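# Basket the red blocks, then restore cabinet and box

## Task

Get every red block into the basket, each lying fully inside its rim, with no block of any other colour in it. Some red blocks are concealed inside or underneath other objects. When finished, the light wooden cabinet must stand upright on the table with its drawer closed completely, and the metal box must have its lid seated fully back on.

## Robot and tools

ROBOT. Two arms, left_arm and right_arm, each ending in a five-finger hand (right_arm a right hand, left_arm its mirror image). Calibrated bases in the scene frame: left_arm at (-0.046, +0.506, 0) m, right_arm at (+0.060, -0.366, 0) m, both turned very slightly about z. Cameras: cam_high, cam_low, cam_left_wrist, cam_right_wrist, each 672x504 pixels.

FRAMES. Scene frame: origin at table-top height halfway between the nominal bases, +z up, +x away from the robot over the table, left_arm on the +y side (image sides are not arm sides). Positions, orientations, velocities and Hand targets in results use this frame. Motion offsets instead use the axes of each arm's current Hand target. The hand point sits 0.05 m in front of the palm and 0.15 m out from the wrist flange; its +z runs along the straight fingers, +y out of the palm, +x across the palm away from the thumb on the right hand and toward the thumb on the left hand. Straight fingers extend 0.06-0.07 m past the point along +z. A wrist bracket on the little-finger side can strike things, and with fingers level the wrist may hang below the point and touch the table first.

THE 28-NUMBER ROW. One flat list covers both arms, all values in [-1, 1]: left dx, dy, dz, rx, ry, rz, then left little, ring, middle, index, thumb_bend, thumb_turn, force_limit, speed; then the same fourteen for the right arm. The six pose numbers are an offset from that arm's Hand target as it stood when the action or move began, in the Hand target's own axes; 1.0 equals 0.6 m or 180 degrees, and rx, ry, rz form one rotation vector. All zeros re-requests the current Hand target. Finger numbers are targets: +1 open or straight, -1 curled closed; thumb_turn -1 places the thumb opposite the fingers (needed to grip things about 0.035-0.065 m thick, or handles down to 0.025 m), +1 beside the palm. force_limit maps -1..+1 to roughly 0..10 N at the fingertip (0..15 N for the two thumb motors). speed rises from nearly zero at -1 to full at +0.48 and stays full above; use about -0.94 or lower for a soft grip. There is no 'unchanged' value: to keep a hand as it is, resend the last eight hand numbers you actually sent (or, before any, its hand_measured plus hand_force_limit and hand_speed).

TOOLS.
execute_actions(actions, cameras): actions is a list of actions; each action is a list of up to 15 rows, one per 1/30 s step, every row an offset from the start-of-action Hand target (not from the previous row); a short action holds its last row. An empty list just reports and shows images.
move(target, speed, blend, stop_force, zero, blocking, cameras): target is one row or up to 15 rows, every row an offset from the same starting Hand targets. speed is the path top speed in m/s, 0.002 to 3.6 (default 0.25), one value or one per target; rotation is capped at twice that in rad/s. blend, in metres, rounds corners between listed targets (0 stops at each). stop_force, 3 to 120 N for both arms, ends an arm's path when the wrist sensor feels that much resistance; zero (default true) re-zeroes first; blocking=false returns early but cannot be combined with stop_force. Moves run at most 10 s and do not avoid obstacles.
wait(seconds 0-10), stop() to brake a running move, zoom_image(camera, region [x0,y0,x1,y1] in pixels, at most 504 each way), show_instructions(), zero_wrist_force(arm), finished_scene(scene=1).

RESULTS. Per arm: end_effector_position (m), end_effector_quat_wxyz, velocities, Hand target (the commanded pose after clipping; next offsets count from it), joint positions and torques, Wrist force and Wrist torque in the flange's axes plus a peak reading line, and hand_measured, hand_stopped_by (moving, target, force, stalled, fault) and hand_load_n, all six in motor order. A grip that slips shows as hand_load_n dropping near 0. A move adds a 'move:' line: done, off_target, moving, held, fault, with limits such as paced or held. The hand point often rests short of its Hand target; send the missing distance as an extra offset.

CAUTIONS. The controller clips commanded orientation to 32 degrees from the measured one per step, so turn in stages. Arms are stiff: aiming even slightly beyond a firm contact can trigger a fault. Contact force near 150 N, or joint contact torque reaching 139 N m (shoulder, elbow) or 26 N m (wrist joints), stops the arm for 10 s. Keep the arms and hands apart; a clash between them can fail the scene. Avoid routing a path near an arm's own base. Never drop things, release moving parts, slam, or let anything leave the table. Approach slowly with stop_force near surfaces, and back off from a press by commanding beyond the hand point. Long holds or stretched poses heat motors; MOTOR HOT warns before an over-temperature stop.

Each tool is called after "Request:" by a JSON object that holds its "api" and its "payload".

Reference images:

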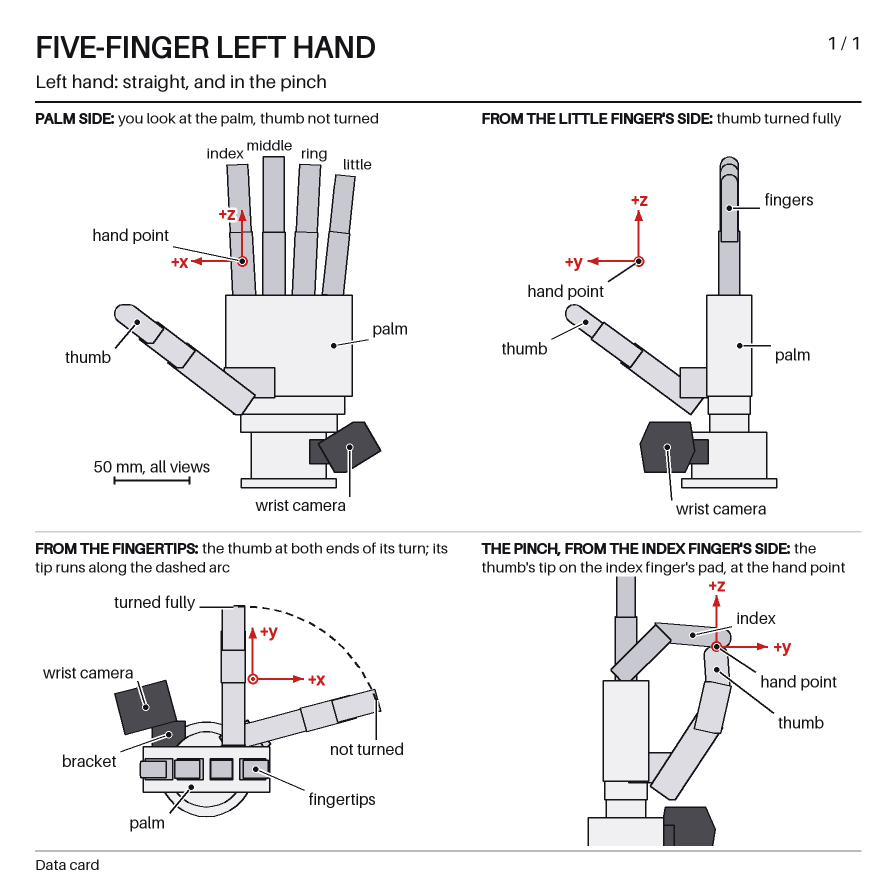

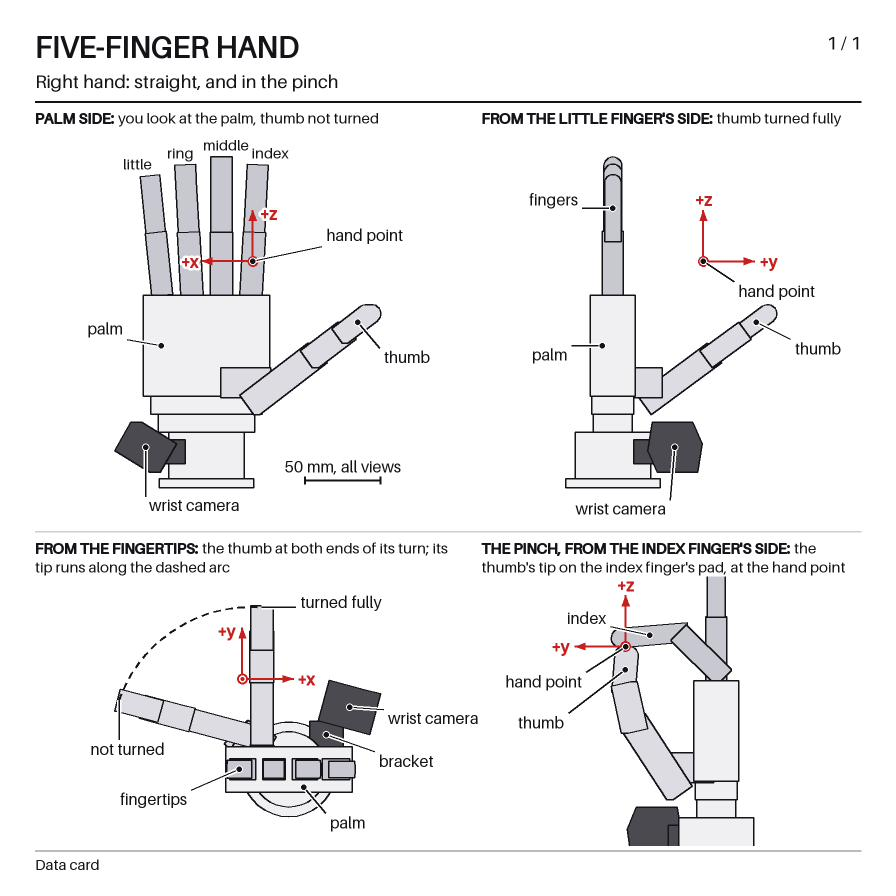

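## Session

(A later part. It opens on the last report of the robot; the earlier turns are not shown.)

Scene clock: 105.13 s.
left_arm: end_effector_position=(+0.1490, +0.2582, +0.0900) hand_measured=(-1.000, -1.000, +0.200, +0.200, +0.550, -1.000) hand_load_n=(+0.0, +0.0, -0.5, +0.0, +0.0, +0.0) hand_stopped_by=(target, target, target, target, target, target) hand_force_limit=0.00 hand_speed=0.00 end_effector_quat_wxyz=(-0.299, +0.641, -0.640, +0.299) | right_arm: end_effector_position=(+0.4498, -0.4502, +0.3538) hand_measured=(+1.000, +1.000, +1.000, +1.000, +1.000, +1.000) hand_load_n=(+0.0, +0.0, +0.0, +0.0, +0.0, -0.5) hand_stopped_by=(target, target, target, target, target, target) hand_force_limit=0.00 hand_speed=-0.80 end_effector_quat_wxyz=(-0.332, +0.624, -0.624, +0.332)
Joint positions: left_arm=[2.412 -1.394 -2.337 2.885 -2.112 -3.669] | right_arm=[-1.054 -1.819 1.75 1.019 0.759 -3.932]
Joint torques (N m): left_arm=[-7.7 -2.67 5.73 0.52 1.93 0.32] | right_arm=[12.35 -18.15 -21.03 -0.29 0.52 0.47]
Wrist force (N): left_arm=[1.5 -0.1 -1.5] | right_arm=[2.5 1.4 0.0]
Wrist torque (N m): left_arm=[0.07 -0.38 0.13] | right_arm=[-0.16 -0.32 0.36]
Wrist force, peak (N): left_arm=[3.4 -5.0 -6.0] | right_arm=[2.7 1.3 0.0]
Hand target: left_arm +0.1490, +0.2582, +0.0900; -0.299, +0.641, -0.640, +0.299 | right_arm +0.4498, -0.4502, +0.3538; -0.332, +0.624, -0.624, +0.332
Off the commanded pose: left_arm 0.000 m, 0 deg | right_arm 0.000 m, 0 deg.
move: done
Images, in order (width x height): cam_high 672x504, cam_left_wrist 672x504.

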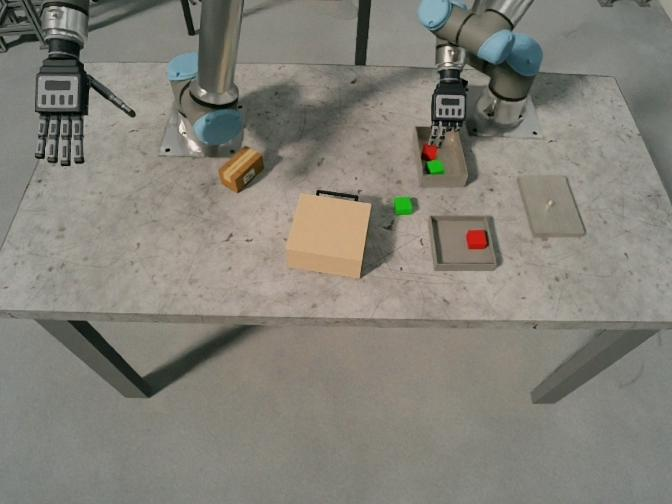

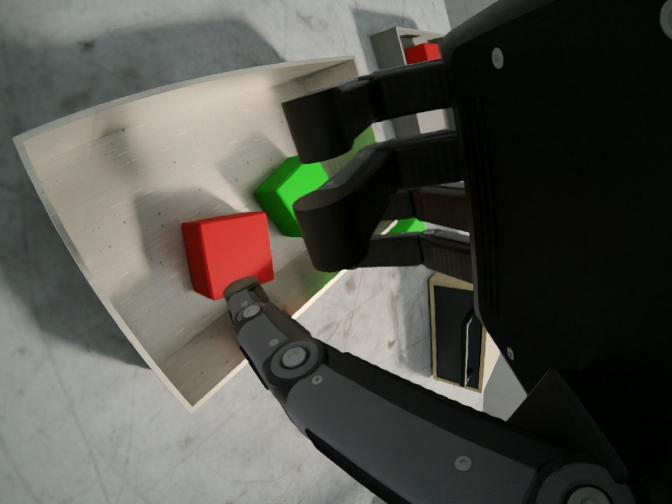

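Request:
{"api": "move", "payload": {"target": [[0,0.0575,0.0482,0,0,0,-1,-1,0.2,0.2,0.55,-1,0.0,0, 0,0,0,0,0,0,1,1,1,1,1,1,0,-0.8],[0,0.0792,0.0664,0,0,0,-1,-1,0.2,0.2,0.55,-1,0.0,0, 0,0,0,0,0,0,1,1,1,1,1,1,0,-0.8]], "speed": [0.06, 0.015], "stop_force": 4, "cameras": ["cam_high","cam_left_wrist"]}}

Request:
{"api": "zoom_image", "payload": {"camera": "cam_high", "region": [400, 100, 480, 200]}}

Request:
{"api": "zoom_image", "payload": {"camera": "cam_left_wrist", "region": [40, 80, 440, 400]}}

Scene clock: 109.07 s.
left_arm: end_effector_position=(+0.1490, +0.2582, +0.0283) hand_measured=(-1.000, -1.000, +0.200, +0.200, +0.550, -1.000) hand_load_n=(+0.0, +0.0, -0.5, +0.0, +0.0, +0.0) hand_stopped_by=(target, target, target, target, target, target) hand_force_limit=0.00 hand_speed=0.00 end_effector_quat_wxyz=(-0.299, +0.641, -0.640, +0.299) | right_arm: end_effector_position=(+0.4498, -0.4502, +0.3538) hand_measured=(+1.000, +1.000, +1.000, +1.000, +1.000, +1.000) hand_load_n=(+0.0, +0.5, +0.0, +0.0, +0.0, +0.0) hand_stopped_by=(target, target, target, target, target, target) hand_force_limit=0.00 hand_speed=-0.80 end_effector_quat_wxyz=(-0.332, +0.624, -0.624, +0.332)
Joint positions: left_arm=[2.413 -1.531 -2.428 3.113 -2.112 -3.669] | right_arm=[-1.054 -1.819 1.75 1.019 0.759 -3.932]
Joint torques (N m): left_arm=[6.61 17.55 22.74 -0.44 1.63 2.64] | right_arm=[12.79 -17.93 -20.86 -0.34 0.45 0.44]
Wrist force (N): left_arm=[1.8 -3.4 -3.9] | right_arm=[2.5 1.2 -0.2]
Wrist torque (N m): left_arm=[0.10 -0.41 0.20] | right_arm=[-0.18 -0.30 0.34]
Wrist force, peak (N): left_arm=[0.8 -10.6 -9.0] | right_arm=[2.7 1.4 0.1]
Hand target: left_arm +0.1491, +0.2581, +0.0283; -0.299, +0.641, -0.640, +0.299 | right_arm +0.4498, -0.4502, +0.3538; -0.332, +0.624, -0.624, +0.332
Off the commanded pose: left_arm 0.000 m, 0 deg | right_arm 0.000 m, 0 deg.
move: contact (left_arm); path passed 1 of 2 targets
Images, in order (width x height): cam_high 672x504, cam_left_wrist 672x504.

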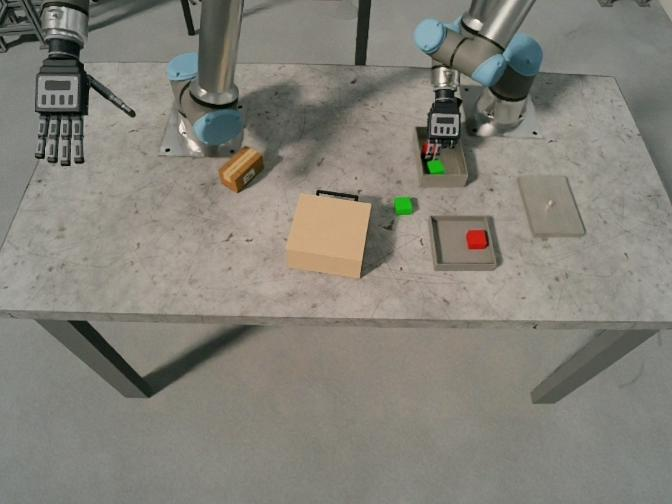

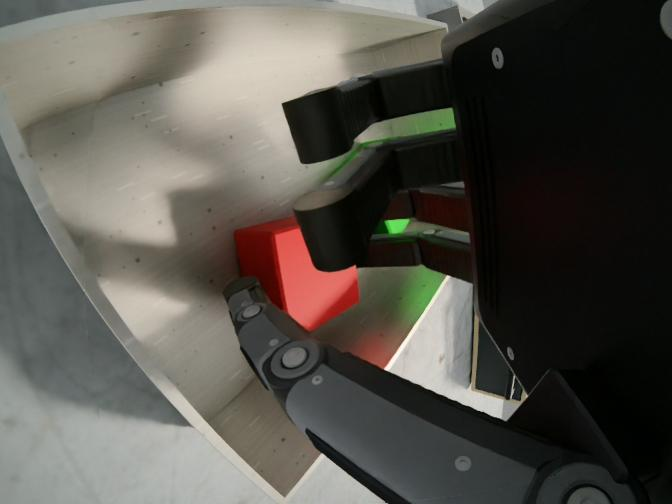

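Scaled by 5.040 from the camera's 672x504 image, which has a finer 960x720 frame.

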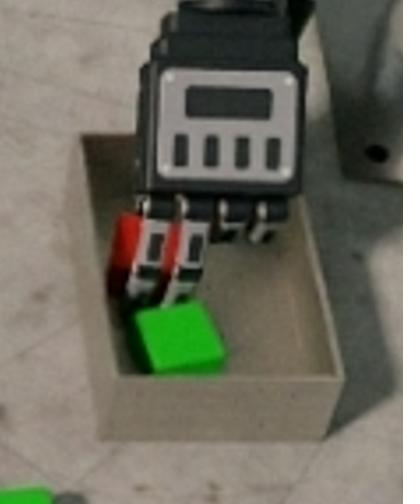

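Scaled by 1.260 from the camera's 672x504 image, which has a finer 960x720 frame.

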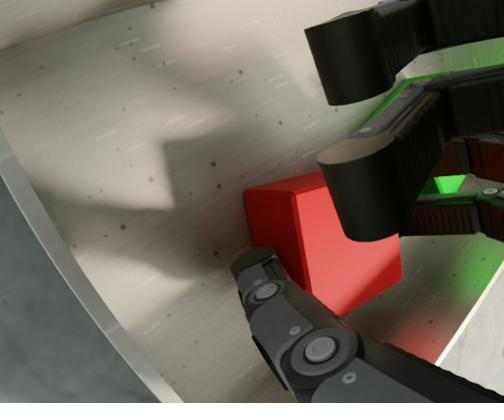

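Request:
{"api": "move", "payload": {"target": [0,-0.0026,-0.0021,0,0,0,-1,-1,0.2,0.2,0.55,-1,-0.3,-0.85, 0,0,0,0,0,0,1,1,1,1,1,1,0,-0.8], "speed": 0.05}}

Request:
{"api": "move", "payload": {"target": [0,0,0,0,0,0,-1,-1,-0.3,-0.3,0.1,-1,-0.3,-0.85, 0,0,0,0,0,0,1,1,1,1,1,1,0,-0.8], "speed": 0.05, "cameras": ["cam_high","cam_left_wrist"]}}

Request:
{"api": "zoom_image", "payload": {"camera": "cam_high", "region": [400, 100, 480, 200]}}

Scene clock: 110.03 s.
left_arm: end_effector_position=(+0.1491, +0.2581, +0.0303) hand_measured=(-1.000, -1.000, +0.200, +0.200, +0.550, -1.000) hand_load_n=(+0.0, +0.5, +0.0, +0.0, +0.0, +0.0) hand_stopped_by=(target, target, target, target, target, target) hand_force_limit=-0.30 hand_speed=-0.85 end_effector_quat_wxyz=(-0.299, +0.641, -0.640, +0.299) | right_arm: end_effector_position=(+0.4498, -0.4502, +0.3538) hand_measured=(+1.000, +1.000, +1.000, +1.000, +1.000, +1.000) hand_load_n=(+0.0, +0.0, +0.0, +0.0, -0.5, +0.0) hand_stopped_by=(target, target, target, target, target, target) hand_force_limit=0.00 hand_speed=-0.80 end_effector_quat_wxyz=(-0.332, +0.624, -0.624, +0.332)
Joint positions: left_arm=[2.413 -1.526 -2.426 3.105 -2.112 -3.669] | right_arm=[-1.054 -1.819 1.75 1.019 0.759 -3.932]
Joint torques (N m): left_arm=[8.69 9.58 20.52 -0.66 2.21 2.6] | right_arm=[13.02 -17.79 -20.62 -0.32 0.44 0.48]
Wrist force (N): left_arm=[1.5 -0.4 -2.0] | right_arm=[2.2 1.3 0.0]
Wrist torque (N m): left_arm=[0.07 -0.39 0.12] | right_arm=[-0.17 -0.26 0.33]
Wrist force, peak (N): left_arm=[1.7 -3.6 -4.1] | right_arm=[2.3 1.6 0.0]
Hand target: left_arm +0.1491, +0.2581, +0.0303; -0.299, +0.641, -0.640, +0.299 | right_arm +0.4498, -0.4502, +0.3538; -0.332, +0.624, -0.624, +0.332
Off the commanded pose: left_arm 0.000 m, 0 deg | right_arm 0.000 m, 0 deg.
move: done

Scene clock: 110.57 s.
left_arm: end_effector_position=(+0.1491, +0.2581, +0.0303) hand_measured=(-1.000, -1.000, +0.160, +0.090, +0.518, -1.000) hand_load_n=(+0.0, +0.0, +4.0, +3.5, +7.0, +1.5) hand_stopped_by=(target, target, force, force, force, target) hand_force_limit=-0.30 hand_speed=-0.85 end_effector_quat_wxyz=(-0.299, +0.641, -0.640, +0.299) | right_arm: end_effector_position=(+0.4498, -0.4502, +0.3538) hand_measured=(+1.000, +1.000, +1.000, +1.000, +1.000, +1.000) hand_load_n=(-0.5, +0.0, +0.0, +0.0, +0.0, +0.0) hand_stopped_by=(target, target, target, target, target, target) hand_force_limit=0.00 hand_speed=-0.80 end_effector_quat_wxyz=(-0.332, +0.624, -0.624, +0.332)
Joint positions: left_arm=[2.413 -1.526 -2.426 3.106 -2.112 -3.669] | right_arm=[-1.054 -1.819 1.75 1.019 0.759 -3.932]
Joint torques (N m): left_arm=[9.88 0.29 12.81 0.59 1.97 2.58] | right_arm=[13.06 -18.5 -21.39 -0.33 0.45 0.49]
Wrist force (N): left_arm=[1.4 0.0 -1.6] | right_arm=[2.3 1.2 -0.1]
Wrist torque (N m): left_arm=[0.07 -0.37 0.11] | right_arm=[-0.19 -0.27 0.33]
Wrist force, peak (N): left_arm=[1.6 -0.4 -1.9] | right_arm=[2.6 1.5 -0.1]
Hand target: left_arm +0.1491, +0.2581, +0.0303; -0.299, +0.641, -0.640, +0.299 | right_arm +0.4498, -0.4502, +0.3538; -0.332, +0.624, -0.624, +0.332
Off the commanded pose: left_arm 0.000 m, 0 deg | right_arm 0.000 m, 0 deg.
move: done
Images, in order (width x height): cam_high 672x504, cam_left_wrist 672x504.

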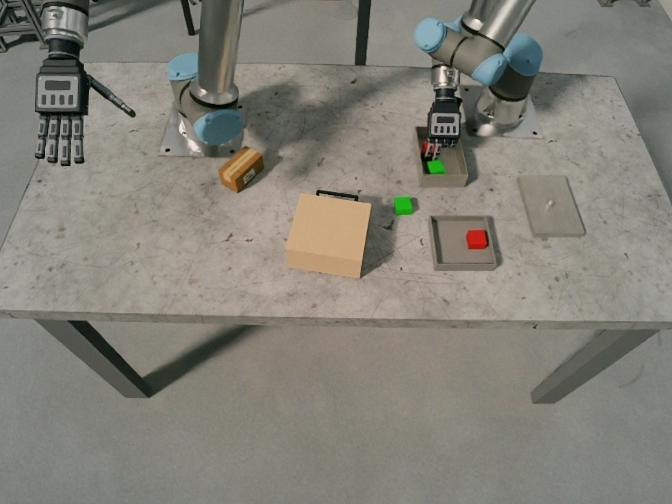

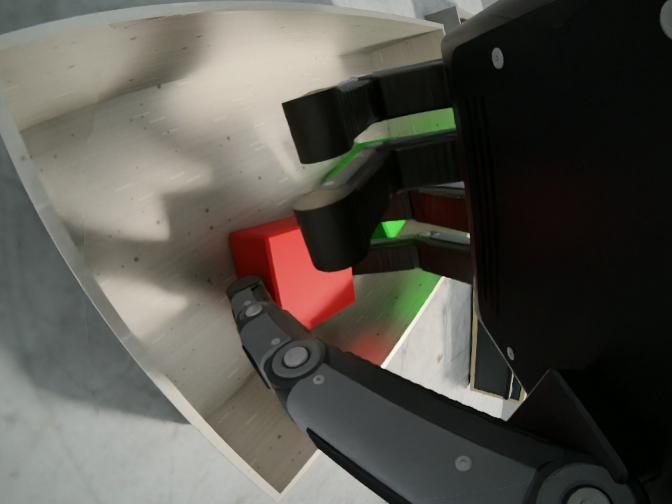

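Scaled by 5.040 from the camera's 672x504 image, which has a finer 960x720 frame.

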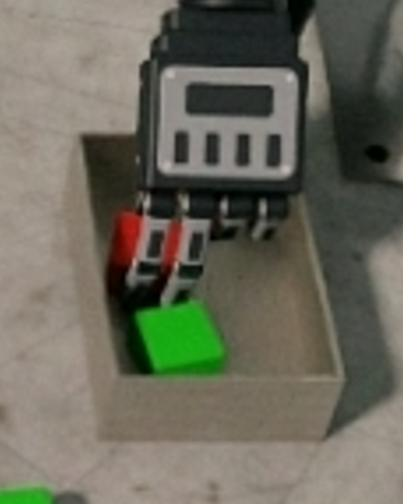

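Request:
{"api": "move", "payload": {"target": [[0,-0.1149,-0.0965,0,0,0,-1,-1,-0.3,-0.3,0.1,-1,-0.3,-0.85, 0,0,0,0,0,0,1,1,1,1,1,1,0,-0.8],[-0.0317,-0.4021,0.2457,0,0,0,-1,-1,-0.3,-0.3,0.1,-1,-0.3,-0.85, 0,0,0,0,0,0,1,1,1,1,1,1,0,-0.8],[-0.0317,-0.3127,0.3207,0,0,0,-1,-1,-0.3,-0.3,0.1,-1,-0.3,-0.85, 0,0,0,0,0,0,1,1,1,1,1,1,0,-0.8]], "speed": [0.1, 0.25, 0.12], "blend": [0.02, 0.01, 0], "cameras": ["cam_high","cam_left_wrist"]}}

Request:
{"api": "zoom_image", "payload": {"camera": "cam_high", "region": [410, 180, 510, 280]}}

Scene clock: 114.40 s.
left_arm: end_effector_position=(+0.4170, +0.2776, +0.0508) hand_measured=(-1.000, -1.000, +0.160, +0.090, +0.518, -1.000) hand_load_n=(+0.0, +0.0, +4.0, +3.5, +6.5, +1.5) hand_stopped_by=(target, target, force, force, force, target) hand_force_limit=-0.30 hand_speed=-0.85 end_effector_quat_wxyz=(-0.299, +0.641, -0.640, +0.299) | right_arm: end_effector_position=(+0.4498, -0.4502, +0.3538) hand_measured=(+1.000, +1.000, +1.000, +1.000, +1.000, +1.000) hand_load_n=(+0.0, +0.0, +0.0, +0.0, +0.0, +0.0) hand_stopped_by=(target, target, target, target, target, target) hand_force_limit=0.00 hand_speed=-0.80 end_effector_quat_wxyz=(-0.332, +0.624, -0.624, +0.332)
Joint positions: left_arm=[2.95 -1.805 -2.003 3.102 -1.723 -3.271] | right_arm=[-1.054 -1.819 1.75 1.019 0.759 -3.932]
Joint torques (N m): left_arm=[3.58 19.97 22.17 1.1 -2.13 -3] | right_arm=[12.73 -18.27 -21.17 -0.35 0.4 0.46]
Wrist force (N): left_arm=[1.6 0.0 -1.7] | right_arm=[2.3 1.2 0.0]
Wrist torque (N m): left_arm=[0.09 -0.37 0.11] | right_arm=[-0.17 -0.28 0.33]
Wrist force, peak (N): left_arm=[1.9 0.2 -3.1] | right_arm=[2.6 1.4 -0.1]
Hand target: left_arm +0.4170, +0.2776, +0.0508; -0.299, +0.641, -0.640, +0.299 | right_arm +0.4498, -0.4502, +0.3538; -0.332, +0.624, -0.624, +0.332
Off the commanded pose: left_arm 0.000 m, 0 deg | right_arm 0.000 m, 0 deg.
move: done
Images, in order (width x height): cam_high 672x504, cam_left_wrist 672x504.

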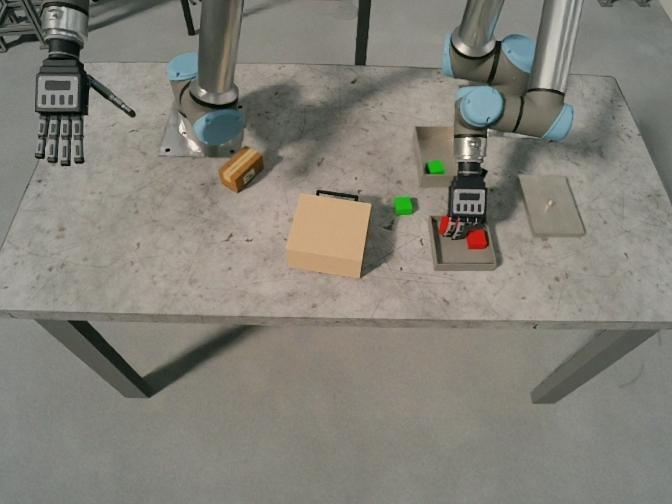

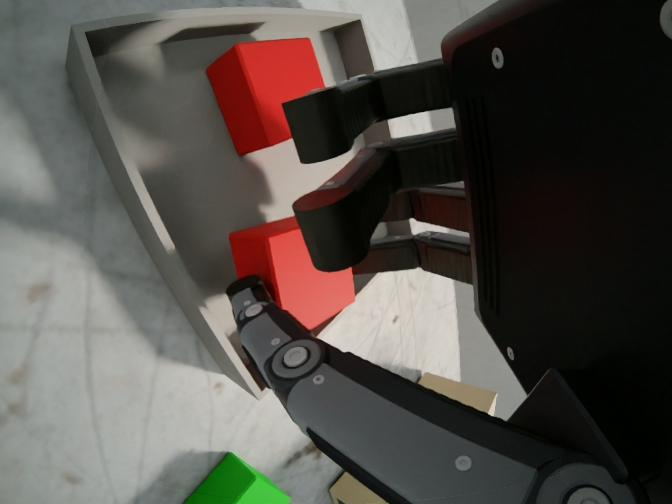

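Scaled by 5.040 from the camera's 672x504 image, which has a finer 960x720 frame.

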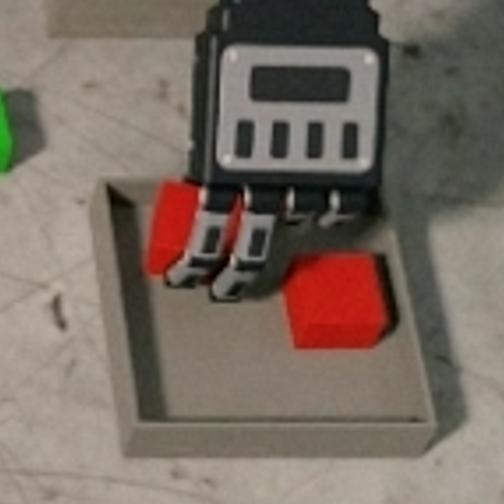

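Request:
{"api": "move", "payload": {"target": [[-0.01,-0.0107,0.0128,0,0,0,-1,-1,-0.3,-0.3,0.1,-1,-0.3,-0.85, 0,0,0,0,0,0,1,1,1,1,1,1,0,-0.8],[-0.01,0.0147,0.0341,0,0,0,-1,-1,-0.3,-0.3,0.1,-1,-0.3,-0.85, 0,0,0,0,0,0,1,1,1,1,1,1,0,-0.8]], "speed": [0.06, 0.03], "stop_force": 4, "cameras": ["cam_high","cam_left_wrist"]}}

Request:
{"api": "zoom_image", "payload": {"camera": "cam_high", "region": [410, 180, 510, 280]}}

Scene clock: 116.57 s.
left_arm: end_effector_position=(+0.4271, +0.2836, +0.0375) hand_measured=(-1.000, -1.000, +0.160, +0.090, +0.518, -1.000) hand_load_n=(+0.0, +0.5, +2.5, +3.5, +5.5, +0.5) hand_stopped_by=(target, target, force, force, force, target) hand_force_limit=-0.30 hand_speed=-0.85 end_effector_quat_wxyz=(-0.299, +0.641, -0.640, +0.299) | right_arm: end_effector_position=(+0.4498, -0.4502, +0.3538) hand_measured=(+1.000, +1.000, +1.000, +1.000, +1.000, +1.000) hand_load_n=(+0.0, +0.0, +0.0, +0.0, +0.0, +0.0) hand_stopped_by=(target, target, target, target, target, target) hand_force_limit=0.00 hand_speed=-0.80 end_effector_quat_wxyz=(-0.332, +0.624, -0.624, +0.332)
Joint positions: left_arm=[2.973 -1.838 -2.002 3.136 -1.706 -3.256] | right_arm=[-1.054 -1.819 1.75 1.019 0.759 -3.932]
Joint torques (N m): left_arm=[-4.52 15.33 25.48 1.26 -1.92 -2.17] | right_arm=[13.13 -17.74 -21.53 -0.36 0.46 0.51]
Wrist force (N): left_arm=[1.8 -0.2 -1.6] | right_arm=[2.2 1.2 0.0]
Wrist torque (N m): left_arm=[0.06 -0.39 0.10] | right_arm=[-0.18 -0.26 0.33]
Wrist force, peak (N): left_arm=[1.7 -5.7 -5.4] | right_arm=[2.6 1.3 -0.3]
Hand target: left_arm +0.4271, +0.2836, +0.0375; -0.299, +0.641, -0.640, +0.299 (not the last commanded pose) | right_arm +0.4498, -0.4502, +0.3538; -0.332, +0.624, -0.624, +0.332
Off the commanded pose: left_arm 0.007 m, 0 deg | right_arm 0.000 m, 0 deg.
move: contact (left_arm); path passed 1 of 2 targets
Images, in order (width x height): cam_high 672x504, cam_left_wrist 672x504.

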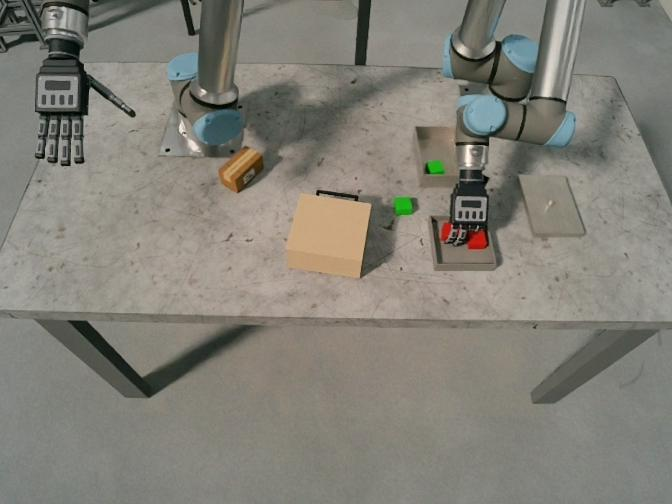

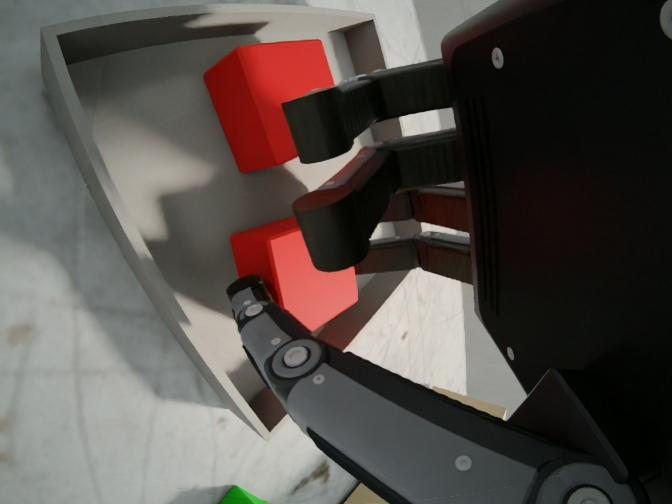

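Scaled by 5.040 from the camera's 672x504 image, which has a finer 960x720 frame.

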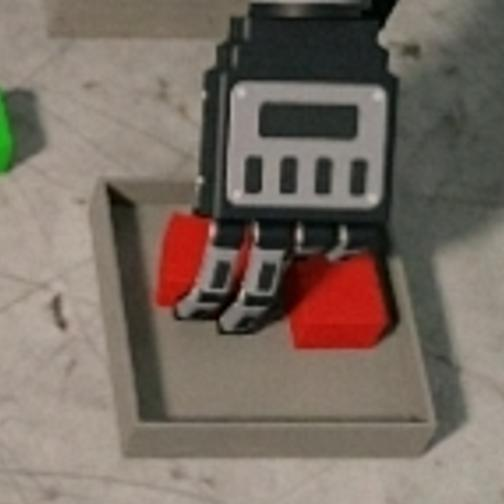

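Request:
{"api": "move", "payload": {"target": [0,0,0,0,0,0,-1,-1,0.28,0.28,0.62,-1,-0.3,-0.5, 0,0,0,0,0,0,1,1,1,1,1,1,0,-0.8], "speed": 0.1}}

Request:
{"api": "move", "payload": {"target": [0,-0.1149,-0.0965,0,0,0,-1,-1,0.28,0.28,0.62,-1,-0.3,-0.5, 0,0,0,0,0,0,1,1,1,1,1,1,0,-0.8], "speed": 0.15, "cameras": ["cam_high","cam_left_wrist"]}}

Request:
{"api": "zoom_image", "payload": {"camera": "cam_high", "region": [400, 110, 520, 280]}}

Scene clock: 117.37 s.
left_arm: end_effector_position=(+0.4271, +0.2836, +0.0375) hand_measured=(-1.000, -1.000, +0.280, +0.280, +0.620, -1.000) hand_load_n=(+0.0, +0.0, +0.0, +0.0, +0.0, +0.0) hand_stopped_by=(target, target, target, target, target, target) hand_force_limit=-0.30 hand_speed=-0.50 end_effector_quat_wxyz=(-0.299, +0.641, -0.640, +0.299) | right_arm: end_effector_position=(+0.4498, -0.4502, +0.3538) hand_measured=(+1.000, +1.000, +1.000, +1.000, +1.000, +1.000) hand_load_n=(+0.0, +0.0, +0.0, +0.0, +0.0, +0.0) hand_stopped_by=(target, target, target, target, target, target) hand_force_limit=0.00 hand_speed=-0.80 end_effector_quat_wxyz=(-0.332, +0.624, -0.624, +0.332)
Joint positions: left_arm=[2.973 -1.838 -2.002 3.136 -1.706 -3.256] | right_arm=[-1.054 -1.819 1.75 1.019 0.759 -3.932]
Joint torques (N m): left_arm=[-4.7 15.36 24.65 0.67 -1.05 -1.58] | right_arm=[12.84 -18.1 -21.96 -0.33 0.54 0.47]
Wrist force (N): left_arm=[1.5 -0.3 -1.7] | right_arm=[2.4 1.4 0.1]
Wrist torque (N m): left_arm=[0.07 -0.34 0.07] | right_arm=[-0.16 -0.30 0.35]
Wrist force, peak (N): left_arm=[1.8 -0.3 -2.0] | right_arm=[2.7 1.6 0.0]
Hand target: left_arm +0.4271, +0.2836, +0.0375; -0.299, +0.641, -0.640, +0.299 | right_arm +0.4498, -0.4502, +0.3538; -0.332, +0.624, -0.624, +0.332
Off the commanded pose: left_arm 0.000 m, 0 deg | right_arm 0.000 m, 0 deg.
move: done

Scene clock: 118.43 s.
left_arm: end_effector_position=(+0.4269, +0.2836, +0.1274) hand_measured=(-1.000, -1.000, +0.280, +0.280, +0.620, -1.000) hand_load_n=(+0.0, +0.0, +0.0, +0.0, +0.0, +0.0) hand_stopped_by=(target, target, target, target, target, target) hand_force_limit=-0.30 hand_speed=-0.50 end_effector_quat_wxyz=(-0.299, +0.641, -0.640, +0.299) | right_arm: end_effector_position=(+0.4498, -0.4502, +0.3538) hand_measured=(+1.000, +1.000, +1.000, +1.000, +1.000, +1.000) hand_load_n=(+0.0, +0.0, +0.0, +0.0, +0.0, +0.0) hand_stopped_by=(target, target, target, target, target, target) hand_force_limit=0.00 hand_speed=-0.80 end_effector_quat_wxyz=(-0.332, +0.624, -0.624, +0.332)
Joint positions: left_arm=[2.973 -1.714 -1.885 2.895 -1.706 -3.256] | right_arm=[-1.054 -1.819 1.75 1.019 0.759 -3.932]
Joint torques (N m): left_arm=[4.51 24.71 17.27 -2.54 0.26 -1.57] | right_arm=[12.78 -17.99 -21.32 -0.3 0.51 0.4]
Wrist force (N): left_arm=[1.5 -0.2 -1.9] | right_arm=[2.1 1.2 -0.1]
Wrist torque (N m): left_arm=[0.08 -0.36 0.10] | right_arm=[-0.18 -0.24 0.32]
Wrist force, peak (N): left_arm=[1.4 -1.6 -2.8] | right_arm=[2.5 1.5 -0.2]
Hand target: left_arm +0.4269, +0.2836, +0.1275; -0.299, +0.641, -0.640, +0.299 | right_arm +0.4498, -0.4502, +0.3538; -0.332, +0.624, -0.624, +0.332
Off the commanded pose: left_arm 0.000 m, 0 deg | right_arm 0.000 m, 0 deg.
move: done
Images, in order (width x height): cam_high 672x504, cam_left_wrist 672x504.

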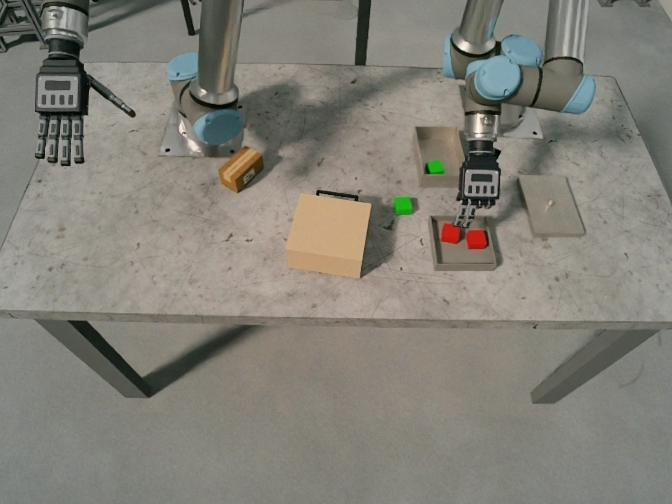

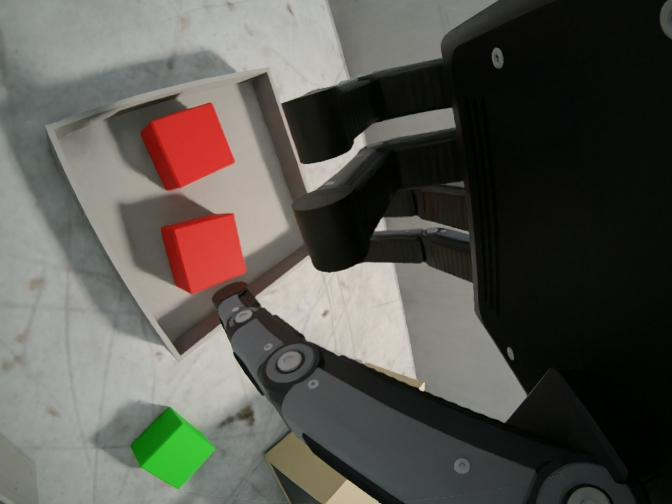

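Scaled by 2.965 from the camera's 672x504 image, which has a finer 960x720 frame.

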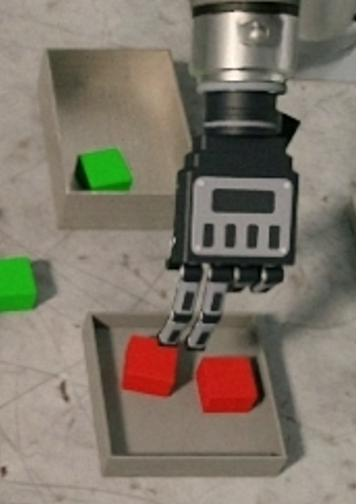

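Request:
{"api": "move", "payload": {"target": [-0.4618,0.1128,-0.1149,0.0333,0,0,-1,-1,0,0,0.55,-1,-0.3,-0.2, 0,0,0,0,0,0,1,1,1,1,1,1,0,-0.8], "speed": 0.3, "cameras": ["cam_high"]}}

Scene clock: 120.33 s.
left_arm: end_effector_position=(+0.3302, +0.5606, +0.1196) hand_measured=(-1.000, -1.000, +0.000, +0.000, +0.550, -1.000) hand_load_n=(+0.0, +0.0, +0.0, +0.0, +0.0, +0.5) hand_stopped_by=(target, target, target, target, target, target) hand_force_limit=-0.30 hand_speed=-0.20 end_effector_quat_wxyz=(-0.333, +0.625, -0.623, +0.332) end_effector_velocity=(+0.000, +0.001, +0.001) end_effector_angular_velocity=(+0.004, -0.002, -0.005) | right_arm: end_effector_position=(+0.4498, -0.4502, +0.3538) hand_measured=(+1.000, +1.000, +1.000, +1.000, +1.000, +1.000) hand_load_n=(+0.0, +0.0, +0.0, +0.0, +0.0, +0.0) hand_stopped_by=(target, target, target, target, target, target) hand_force_limit=0.00 hand_speed=-0.80 end_effector_quat_wxyz=(-0.332, +0.624, -0.624, +0.332)
Joint positions: left_arm=[4.201 -1.391 -2.322 2.779 -0.767 -2.369] | right_arm=[-1.054 -1.819 1.75 1.019 0.759 -3.932]
Joint velocities: left_arm=[0.002 0 0.001 -0.002 0.004 0.008] | right_arm=[within noise]
Joint torques (N m): left_arm=[8.48 2.08 26.23 -2.94 3.51 2.8] | right_arm=[12.84 -17.83 -21.7 -0.27 0.48 0.51]
Wrist force (N): left_arm=[1.6 -0.8 -1.7] | right_arm=[2.2 1.3 -0.1]
Wrist torque (N m): left_arm=[-0.04 -0.36 0.12] | right_arm=[-0.15 -0.26 0.34]
Wrist force, peak (N): left_arm=[3.5 -1.0 -1.2] | right_arm=[2.7 1.7 -0.2]
Hand target: left_arm +0.3302, +0.5605, +0.1197; -0.333, +0.625, -0.624, +0.332 | right_arm +0.4498, -0.4502, +0.3538; -0.332, +0.624, -0.624, +0.332
Off the commanded pose: left_arm 0.000 m, 0 deg | right_arm 0.000 m, 0 deg.
move: done
Images, in order (width x height): cam_high 672x504.

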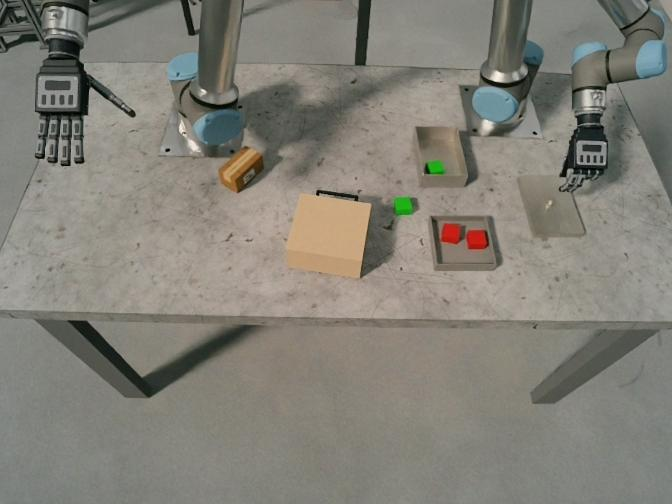

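Request:
{"api": "zoom_image", "payload": {"camera": "cam_high", "region": [400, 110, 480, 200]}}

Request:
{"api": "zoom_image", "payload": {"camera": "cam_high", "region": [200, 130, 400, 290]}}

Request:
{"api": "move", "payload": {"target": [-0.0003,0.1101,0.0742,0,0,0,-1,-1,0,0,0.55,-1,-0.3,-0.2, 0,0,0,0,0,0,1,1,1,1,1,1,0,-0.8], "speed": 0.1}}

Request:
{"api": "move", "payload": {"target": [0,0,0,0,0,0,-1,-1,-0.5,-0.5,0.05,-1,-0.2,-0.88, 0,0,0,0,0,0,1,1,1,1,1,1,0,-0.8], "speed": 0.03, "cameras": ["cam_high","cam_left_wrist"]}}

Scaled by 5.600 from the camera's 672x504 image, which has a finer 960x720 frame.

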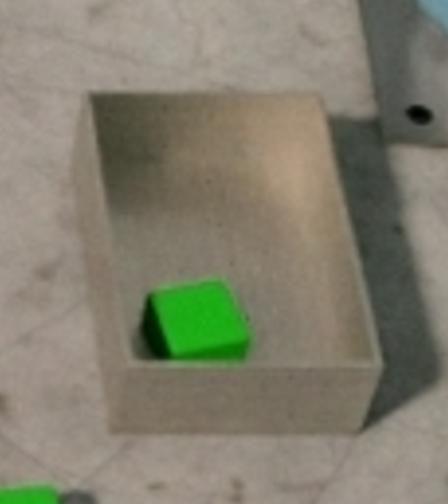

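Scaled by 2.520 from the camera's 672x504 image, which has a finer 960x720 frame.

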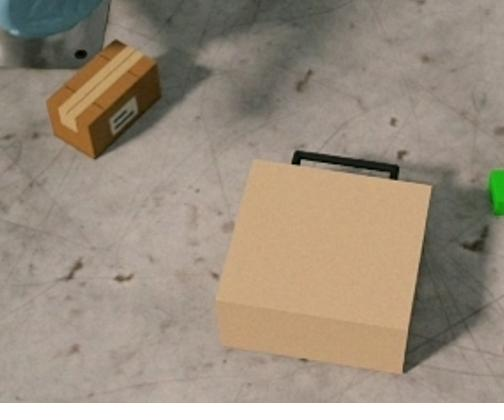

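Scene clock: 121.97 s.
left_arm: end_effector_position=(+0.3302, +0.5606, +0.0400) hand_measured=(-1.000, -1.000, +0.000, +0.000, +0.550, -1.000) hand_load_n=(+0.0, +0.0, -2.0, +0.0, +0.0, +0.0) hand_stopped_by=(target, target, target, target, target, target) hand_force_limit=-0.30 hand_speed=-0.20 end_effector_quat_wxyz=(-0.332, +0.625, -0.624, +0.332) | right_arm: end_effector_position=(+0.4498, -0.4502, +0.3538) hand_measured=(+1.000, +1.000, +1.000, +1.000, +1.000, +1.000) hand_load_n=(-0.5, +0.0, +0.0, +0.0, +0.0, -0.5) hand_stopped_by=(target, target, target, target, target, target) hand_force_limit=0.00 hand_speed=-0.80 end_effector_quat_wxyz=(-0.332, +0.624, -0.624, +0.332)
Joint positions: left_arm=[4.201 -1.571 -2.437 3.073 -0.766 -2.369] | right_arm=[-1.054 -1.819 1.75 1.019 0.759 -3.932]
Joint torques (N m): left_arm=[3.93 2.2 19.83 0.25 -0.02 1.2] | right_arm=[12.56 -17.54 -21.33 -0.31 0.43 0.45]
Wrist force (N): left_arm=[1.5 -4.0 -4.2] | right_arm=[2.2 1.5 0.0]
Wrist torque (N m): left_arm=[-0.04 -0.43 0.25] | right_arm=[-0.15 -0.27 0.33]
Wrist force, peak (N): left_arm=[0.5 -28.7 -15.5] | right_arm=[2.4 1.5 0.0]
Hand target: left_arm +0.3303, +0.5607, +0.0400; -0.333, +0.625, -0.624, +0.332 | right_arm +0.4498, -0.4502, +0.3538; -0.332, +0.624, -0.624, +0.332
Off the commanded pose: left_arm 0.000 m, 0 deg | right_arm 0.000 m, 0 deg.
move: done

Scene clock: 122.90 s.
left_arm: end_effector_position=(+0.3303, +0.5607, +0.0400) hand_measured=(-1.000, -1.000, -0.166, -0.222, +0.458, -1.000) hand_load_n=(+0.0, +0.0, +3.0, +4.5, +8.0, +0.5) hand_stopped_by=(target, target, force, force, force, target) hand_force_limit=-0.20 hand_speed=-0.88 end_effector_quat_wxyz=(-0.333, +0.625, -0.624, +0.332) | right_arm: end_effector_position=(+0.4498, -0.4502, +0.3538) hand_measured=(+1.000, +1.000, +1.000, +1.000, +1.000, +1.000) hand_load_n=(+0.0, +0.0, +0.0, +0.0, +0.0, +0.0) hand_stopped_by=(target, target, target, target, target, target) hand_force_limit=0.00 hand_speed=-0.80 end_effector_quat_wxyz=(-0.332, +0.624, -0.624, +0.332)
Joint positions: left_arm=[4.201 -1.571 -2.437 3.073 -0.766 -2.369] | right_arm=[-1.054 -1.819 1.75 1.019 0.759 -3.932]
Joint torques (N m): left_arm=[8.43 1.16 21.71 -0.66 3.57 2.62] | right_arm=[13.26 -17.7 -21.75 -0.28 0.37 0.58]
Wrist force (N): left_arm=[1.4 1.2 -0.7] | right_arm=[2.3 1.4 -0.1]
Wrist torque (N m): left_arm=[0.05 -0.34 0.13] | right_arm=[-0.15 -0.28 0.34]
Wrist force, peak (N): left_arm=[1.1 -4.3 -4.3] | right_arm=[2.5 1.4 -0.3]
Hand target: left_arm +0.3303, +0.5607, +0.0400; -0.333, +0.625, -0.624, +0.332 | right_arm +0.4498, -0.4502, +0.3538; -0.332, +0.624, -0.624, +0.332
Off the commanded pose: left_arm 0.000 m, 0 deg | right_arm 0.000 m, 0 deg.
move: done
Images, in order (width x height): cam_high 672x504, cam_left_wrist 672x504.

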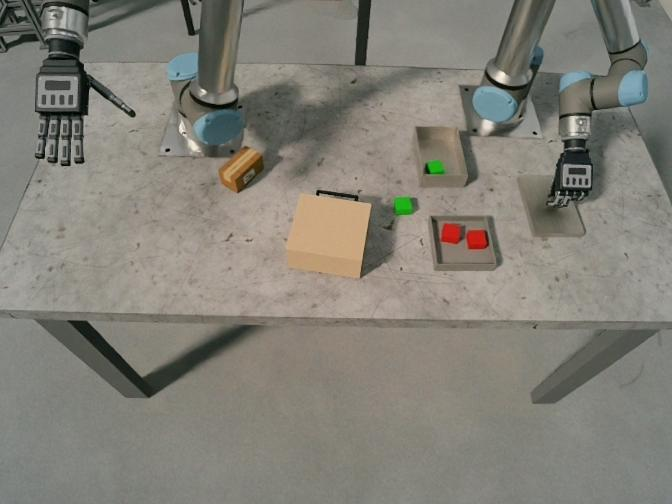

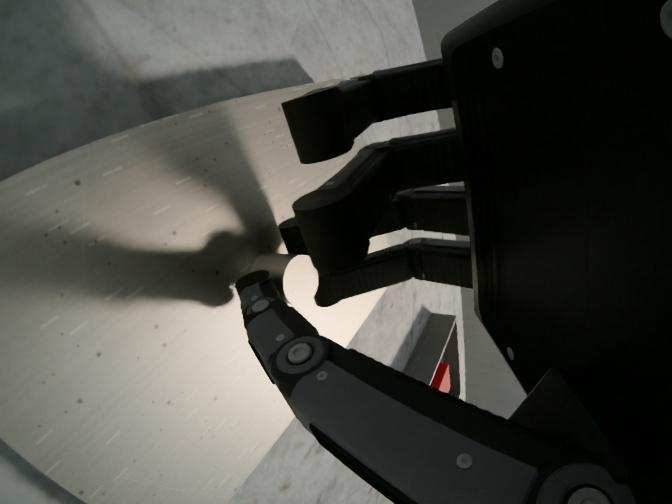

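Request:
{"api": "move", "payload": {"target": [0,0,0,0,0,0,-1,-1,-0.6,-0.6,0.0,-1,0.3,-0.85, 0,0,0,0,0,0,1,1,1,1,1,1,0,-0.8], "speed": 0.03}}

Request:
{"api": "move", "payload": {"target": [[0,-0.152,-0.1025,0,0,0,-1,-1,-0.6,-0.6,0.0,-1,0.3,-0.85, 0,0,0,0,0,0,1,1,1,1,1,1,0,-0.8],[0.4735,-0.0129,-0.3088,0,0,0,-1,-1,-0.6,-0.6,0.0,-1,0.3,-0.85, 0,0,0,0,0,0,1,1,1,1,1,1,0,-0.8],[0.4735,0.07,-0.253,0,0,0,-1,-1,-0.6,-0.6,0.0,-1,0.3,-0.85, 0,0,0,0,0,0,1,1,1,1,1,1,0,-0.8]], "speed": [0.1,0.18,0.08], "blend": [0.01,0.01,0], "cameras": ["cam_high","cam_left_wrist"]}}

Request:
{"api": "zoom_image", "payload": {"camera": "cam_high", "region": [400, 90, 500, 200]}}

Scene clock: 124.13 s.
left_arm: end_effector_position=(+0.3303, +0.5607, +0.0400) hand_measured=(-1.000, -1.000, -0.190, -0.232, +0.456, -1.000) hand_load_n=(+0.0, +0.0, +9.5, +5.0, +12.0, +1.0) hand_stopped_by=(target, target, force, force, force, target) hand_force_limit=0.30 hand_speed=-0.85 end_effector_quat_wxyz=(-0.333, +0.625, -0.624, +0.332) | right_arm: end_effector_position=(+0.4498, -0.4502, +0.3538) hand_measured=(+1.000, +1.000, +1.000, +1.000, +1.000, +1.000) hand_load_n=(+0.0, +0.0, +0.0, +0.0, +0.0, +0.0) hand_stopped_by=(target, target, target, target, target, target) hand_force_limit=0.00 hand_speed=-0.80 end_effector_quat_wxyz=(-0.332, +0.624, -0.624, +0.332)
Joint positions: left_arm=[4.201 -1.571 -2.437 3.073 -0.766 -2.369] | right_arm=[-1.054 -1.819 1.75 1.019 0.759 -3.932]
Joint torques (N m): left_arm=[8.9 3.37 18.77 -2.7 3.23 2.3] | right_arm=[12.73 -17.67 -21.77 -0.34 0.44 0.47]
Wrist force (N): left_arm=[1.2 -0.5 -1.8] | right_arm=[2.3 1.3 -0.2]
Wrist torque (N m): left_arm=[-0.05 -0.33 0.16] | right_arm=[-0.16 -0.28 0.34]
Wrist force, peak (N): left_arm=[1.3 -0.5 -1.9] | right_arm=[2.6 1.5 -0.1]
Hand target: left_arm +0.3303, +0.5607, +0.0400; -0.333, +0.625, -0.624, +0.332 | right_arm +0.4498, -0.4502, +0.3538; -0.332, +0.624, -0.624, +0.332
Off the commanded pose: left_arm 0.000 m, 0 deg | right_arm 0.000 m, 0 deg.
move: done

Scene clock: 128.23 s.
left_arm: end_effector_position=(+0.1812, +0.2764, +0.0899) hand_measured=(-1.000, -1.000, -0.190, -0.232, +0.458, -1.000) hand_load_n=(+0.0, +0.0, +8.0, +5.5, +13.5, +2.0) hand_stopped_by=(target, target, force, force, force, target) hand_force_limit=0.30 hand_speed=-0.85 end_effector_quat_wxyz=(-0.333, +0.625, -0.624, +0.332) | right_arm: end_effector_position=(+0.4498, -0.4502, +0.3538) hand_measured=(+1.000, +1.000, +1.000, +1.000, +1.000, +1.000) hand_load_n=(+0.0, +0.0, +0.0, +0.0, +0.0, +0.0) hand_stopped_by=(target, target, target, target, target, target) hand_force_limit=0.00 hand_speed=-0.80 end_effector_quat_wxyz=(-0.332, +0.624, -0.624, +0.332)
Joint positions: left_arm=[2.541 -1.319 -2.411 3.043 -2.065 -3.513] | right_arm=[-1.054 -1.819 1.75 1.019 0.759 -3.932]
Joint torques (N m): left_arm=[-7.95 6.85 23.37 0.72 -2.91 -3.03] | right_arm=[12.79 -17.44 -21.5 -0.32 0.47 0.48]
Wrist force (N): left_arm=[1.4 0.9 0.4] | right_arm=[2.3 1.2 -0.1]
Wrist torque (N m): left_arm=[0.07 -0.34 -0.01] | right_arm=[-0.18 -0.27 0.34]
Wrist force, peak (N): left_arm=[3.3 1.2 -1.1] | right_arm=[2.6 1.4 -0.4]
Hand target: left_arm +0.1812, +0.2764, +0.0899; -0.333, +0.625, -0.624, +0.332 | right_arm +0.4498, -0.4502, +0.3538; -0.332, +0.624, -0.624, +0.332
Off the commanded pose: left_arm 0.000 m, 0 deg | right_arm 0.000 m, 0 deg.
move: done
Images, in order (width x height): cam_high 672x504, cam_left_wrist 672x504.

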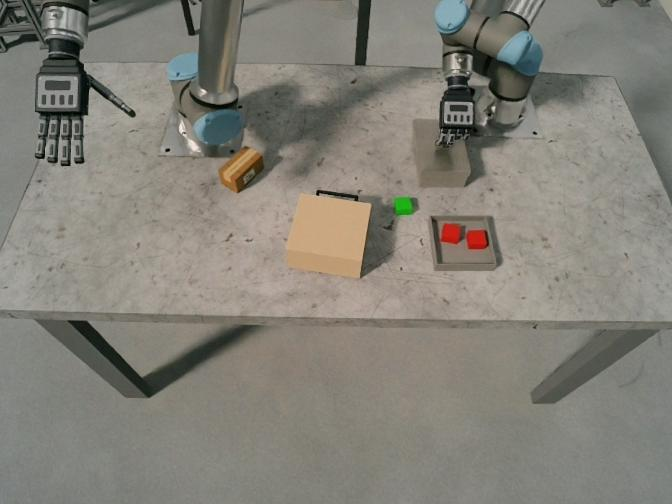

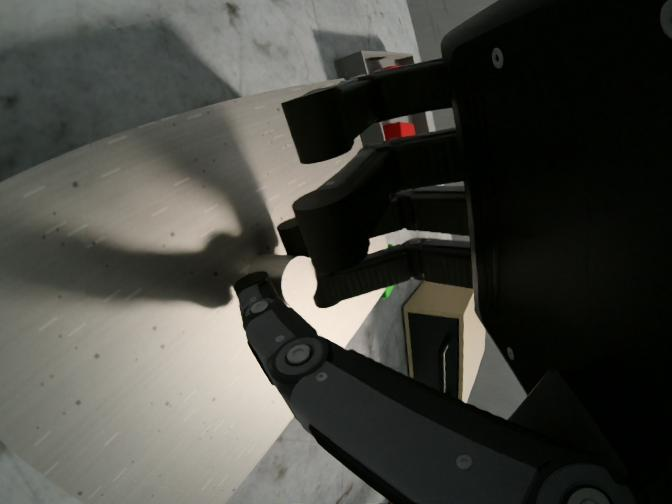

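Scaled by 4.582 from the camera's 672x504 image, which has a finer 960x720 frame.

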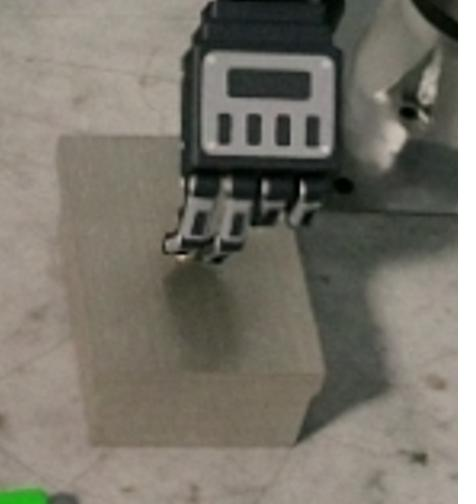

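Request:
{"api": "move", "payload": {"target": [-0.0003,0.0230,0.0155,0,0,0,-1,-1,-0.6,-0.6,0.0,-1,0.3,-0.85, 0,0,0,0,0,0,1,1,1,1,1,1,0,-0.8], "speed": 0.02, "stop_force": 5, "cameras": ["cam_high"]}}

Request:
{"api": "zoom_image", "payload": {"camera": "cam_high", "region": [400, 90, 500, 200]}}

Scene clock: 130.40 s.
left_arm: end_effector_position=(+0.1813, +0.2766, +0.0741) hand_measured=(-1.000, -1.000, -0.190, -0.232, +0.458, -1.000) hand_load_n=(+0.0, +0.0, +8.0, +5.0, +13.0, +1.0) hand_stopped_by=(target, target, force, force, force, target) hand_force_limit=0.30 hand_speed=-0.85 end_effector_quat_wxyz=(-0.333, +0.625, -0.624, +0.332) | right_arm: end_effector_position=(+0.4498, -0.4502, +0.3538) hand_measured=(+1.000, +1.000, +1.000, +1.000, +1.000, +1.000) hand_load_n=(+0.0, +0.0, +0.0, +0.0, +0.0, -0.5) hand_stopped_by=(target, target, target, target, target, target) hand_force_limit=0.00 hand_speed=-0.80 end_effector_quat_wxyz=(-0.332, +0.624, -0.624, +0.332)
Joint positions: left_arm=[2.542 -1.351 -2.438 3.103 -2.064 -3.512] | right_arm=[-1.054 -1.819 1.75 1.019 0.759 -3.932]
Joint torques (N m): left_arm=[-0.49 14.7 27.08 1.5 -0.44 1.57] | right_arm=[12.7 -17.77 -22.12 -0.43 0.35 0.41]
Wrist force (N): left_arm=[0.6 2.0 -0.4] | right_arm=[2.8 1.1 -0.1]
Wrist torque (N m): left_arm=[0.13 -0.32 -0.04] | right_arm=[-0.19 -0.35 0.36]
Wrist force, peak (N): left_arm=[-1.5 -7.9 -6.3] | right_arm=[2.8 1.1 -0.1]
Hand target: left_arm +0.1813, +0.2766, +0.0741; -0.333, +0.625, -0.624, +0.332 (not the last commanded pose) | right_arm +0.4498, -0.4502, +0.3538; -0.332, +0.624, -0.624, +0.332
Off the commanded pose: left_arm 0.001 m, 0 deg | right_arm 0.000 m, 0 deg.
move: contact (left_arm)
Images, in order (width x height): cam_high 672x504.

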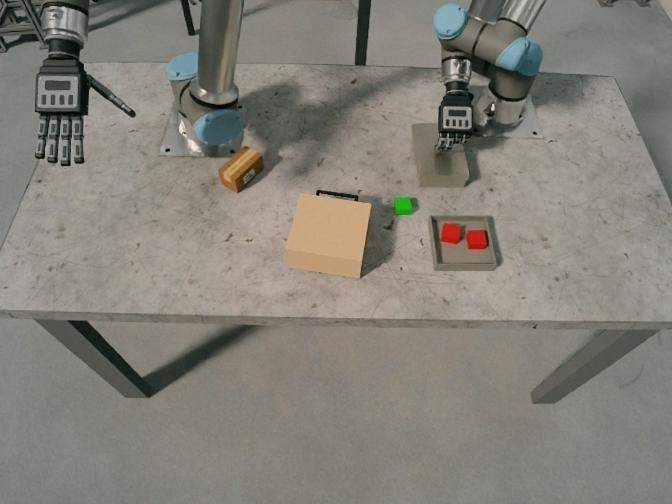

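Scaled by 4.582 from the camera's 672x504 image, which has a finer 960x720 frame.

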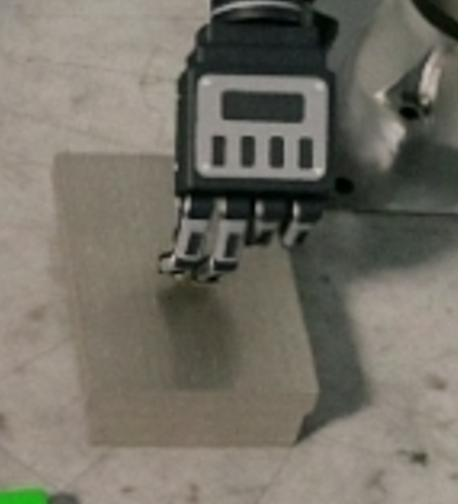

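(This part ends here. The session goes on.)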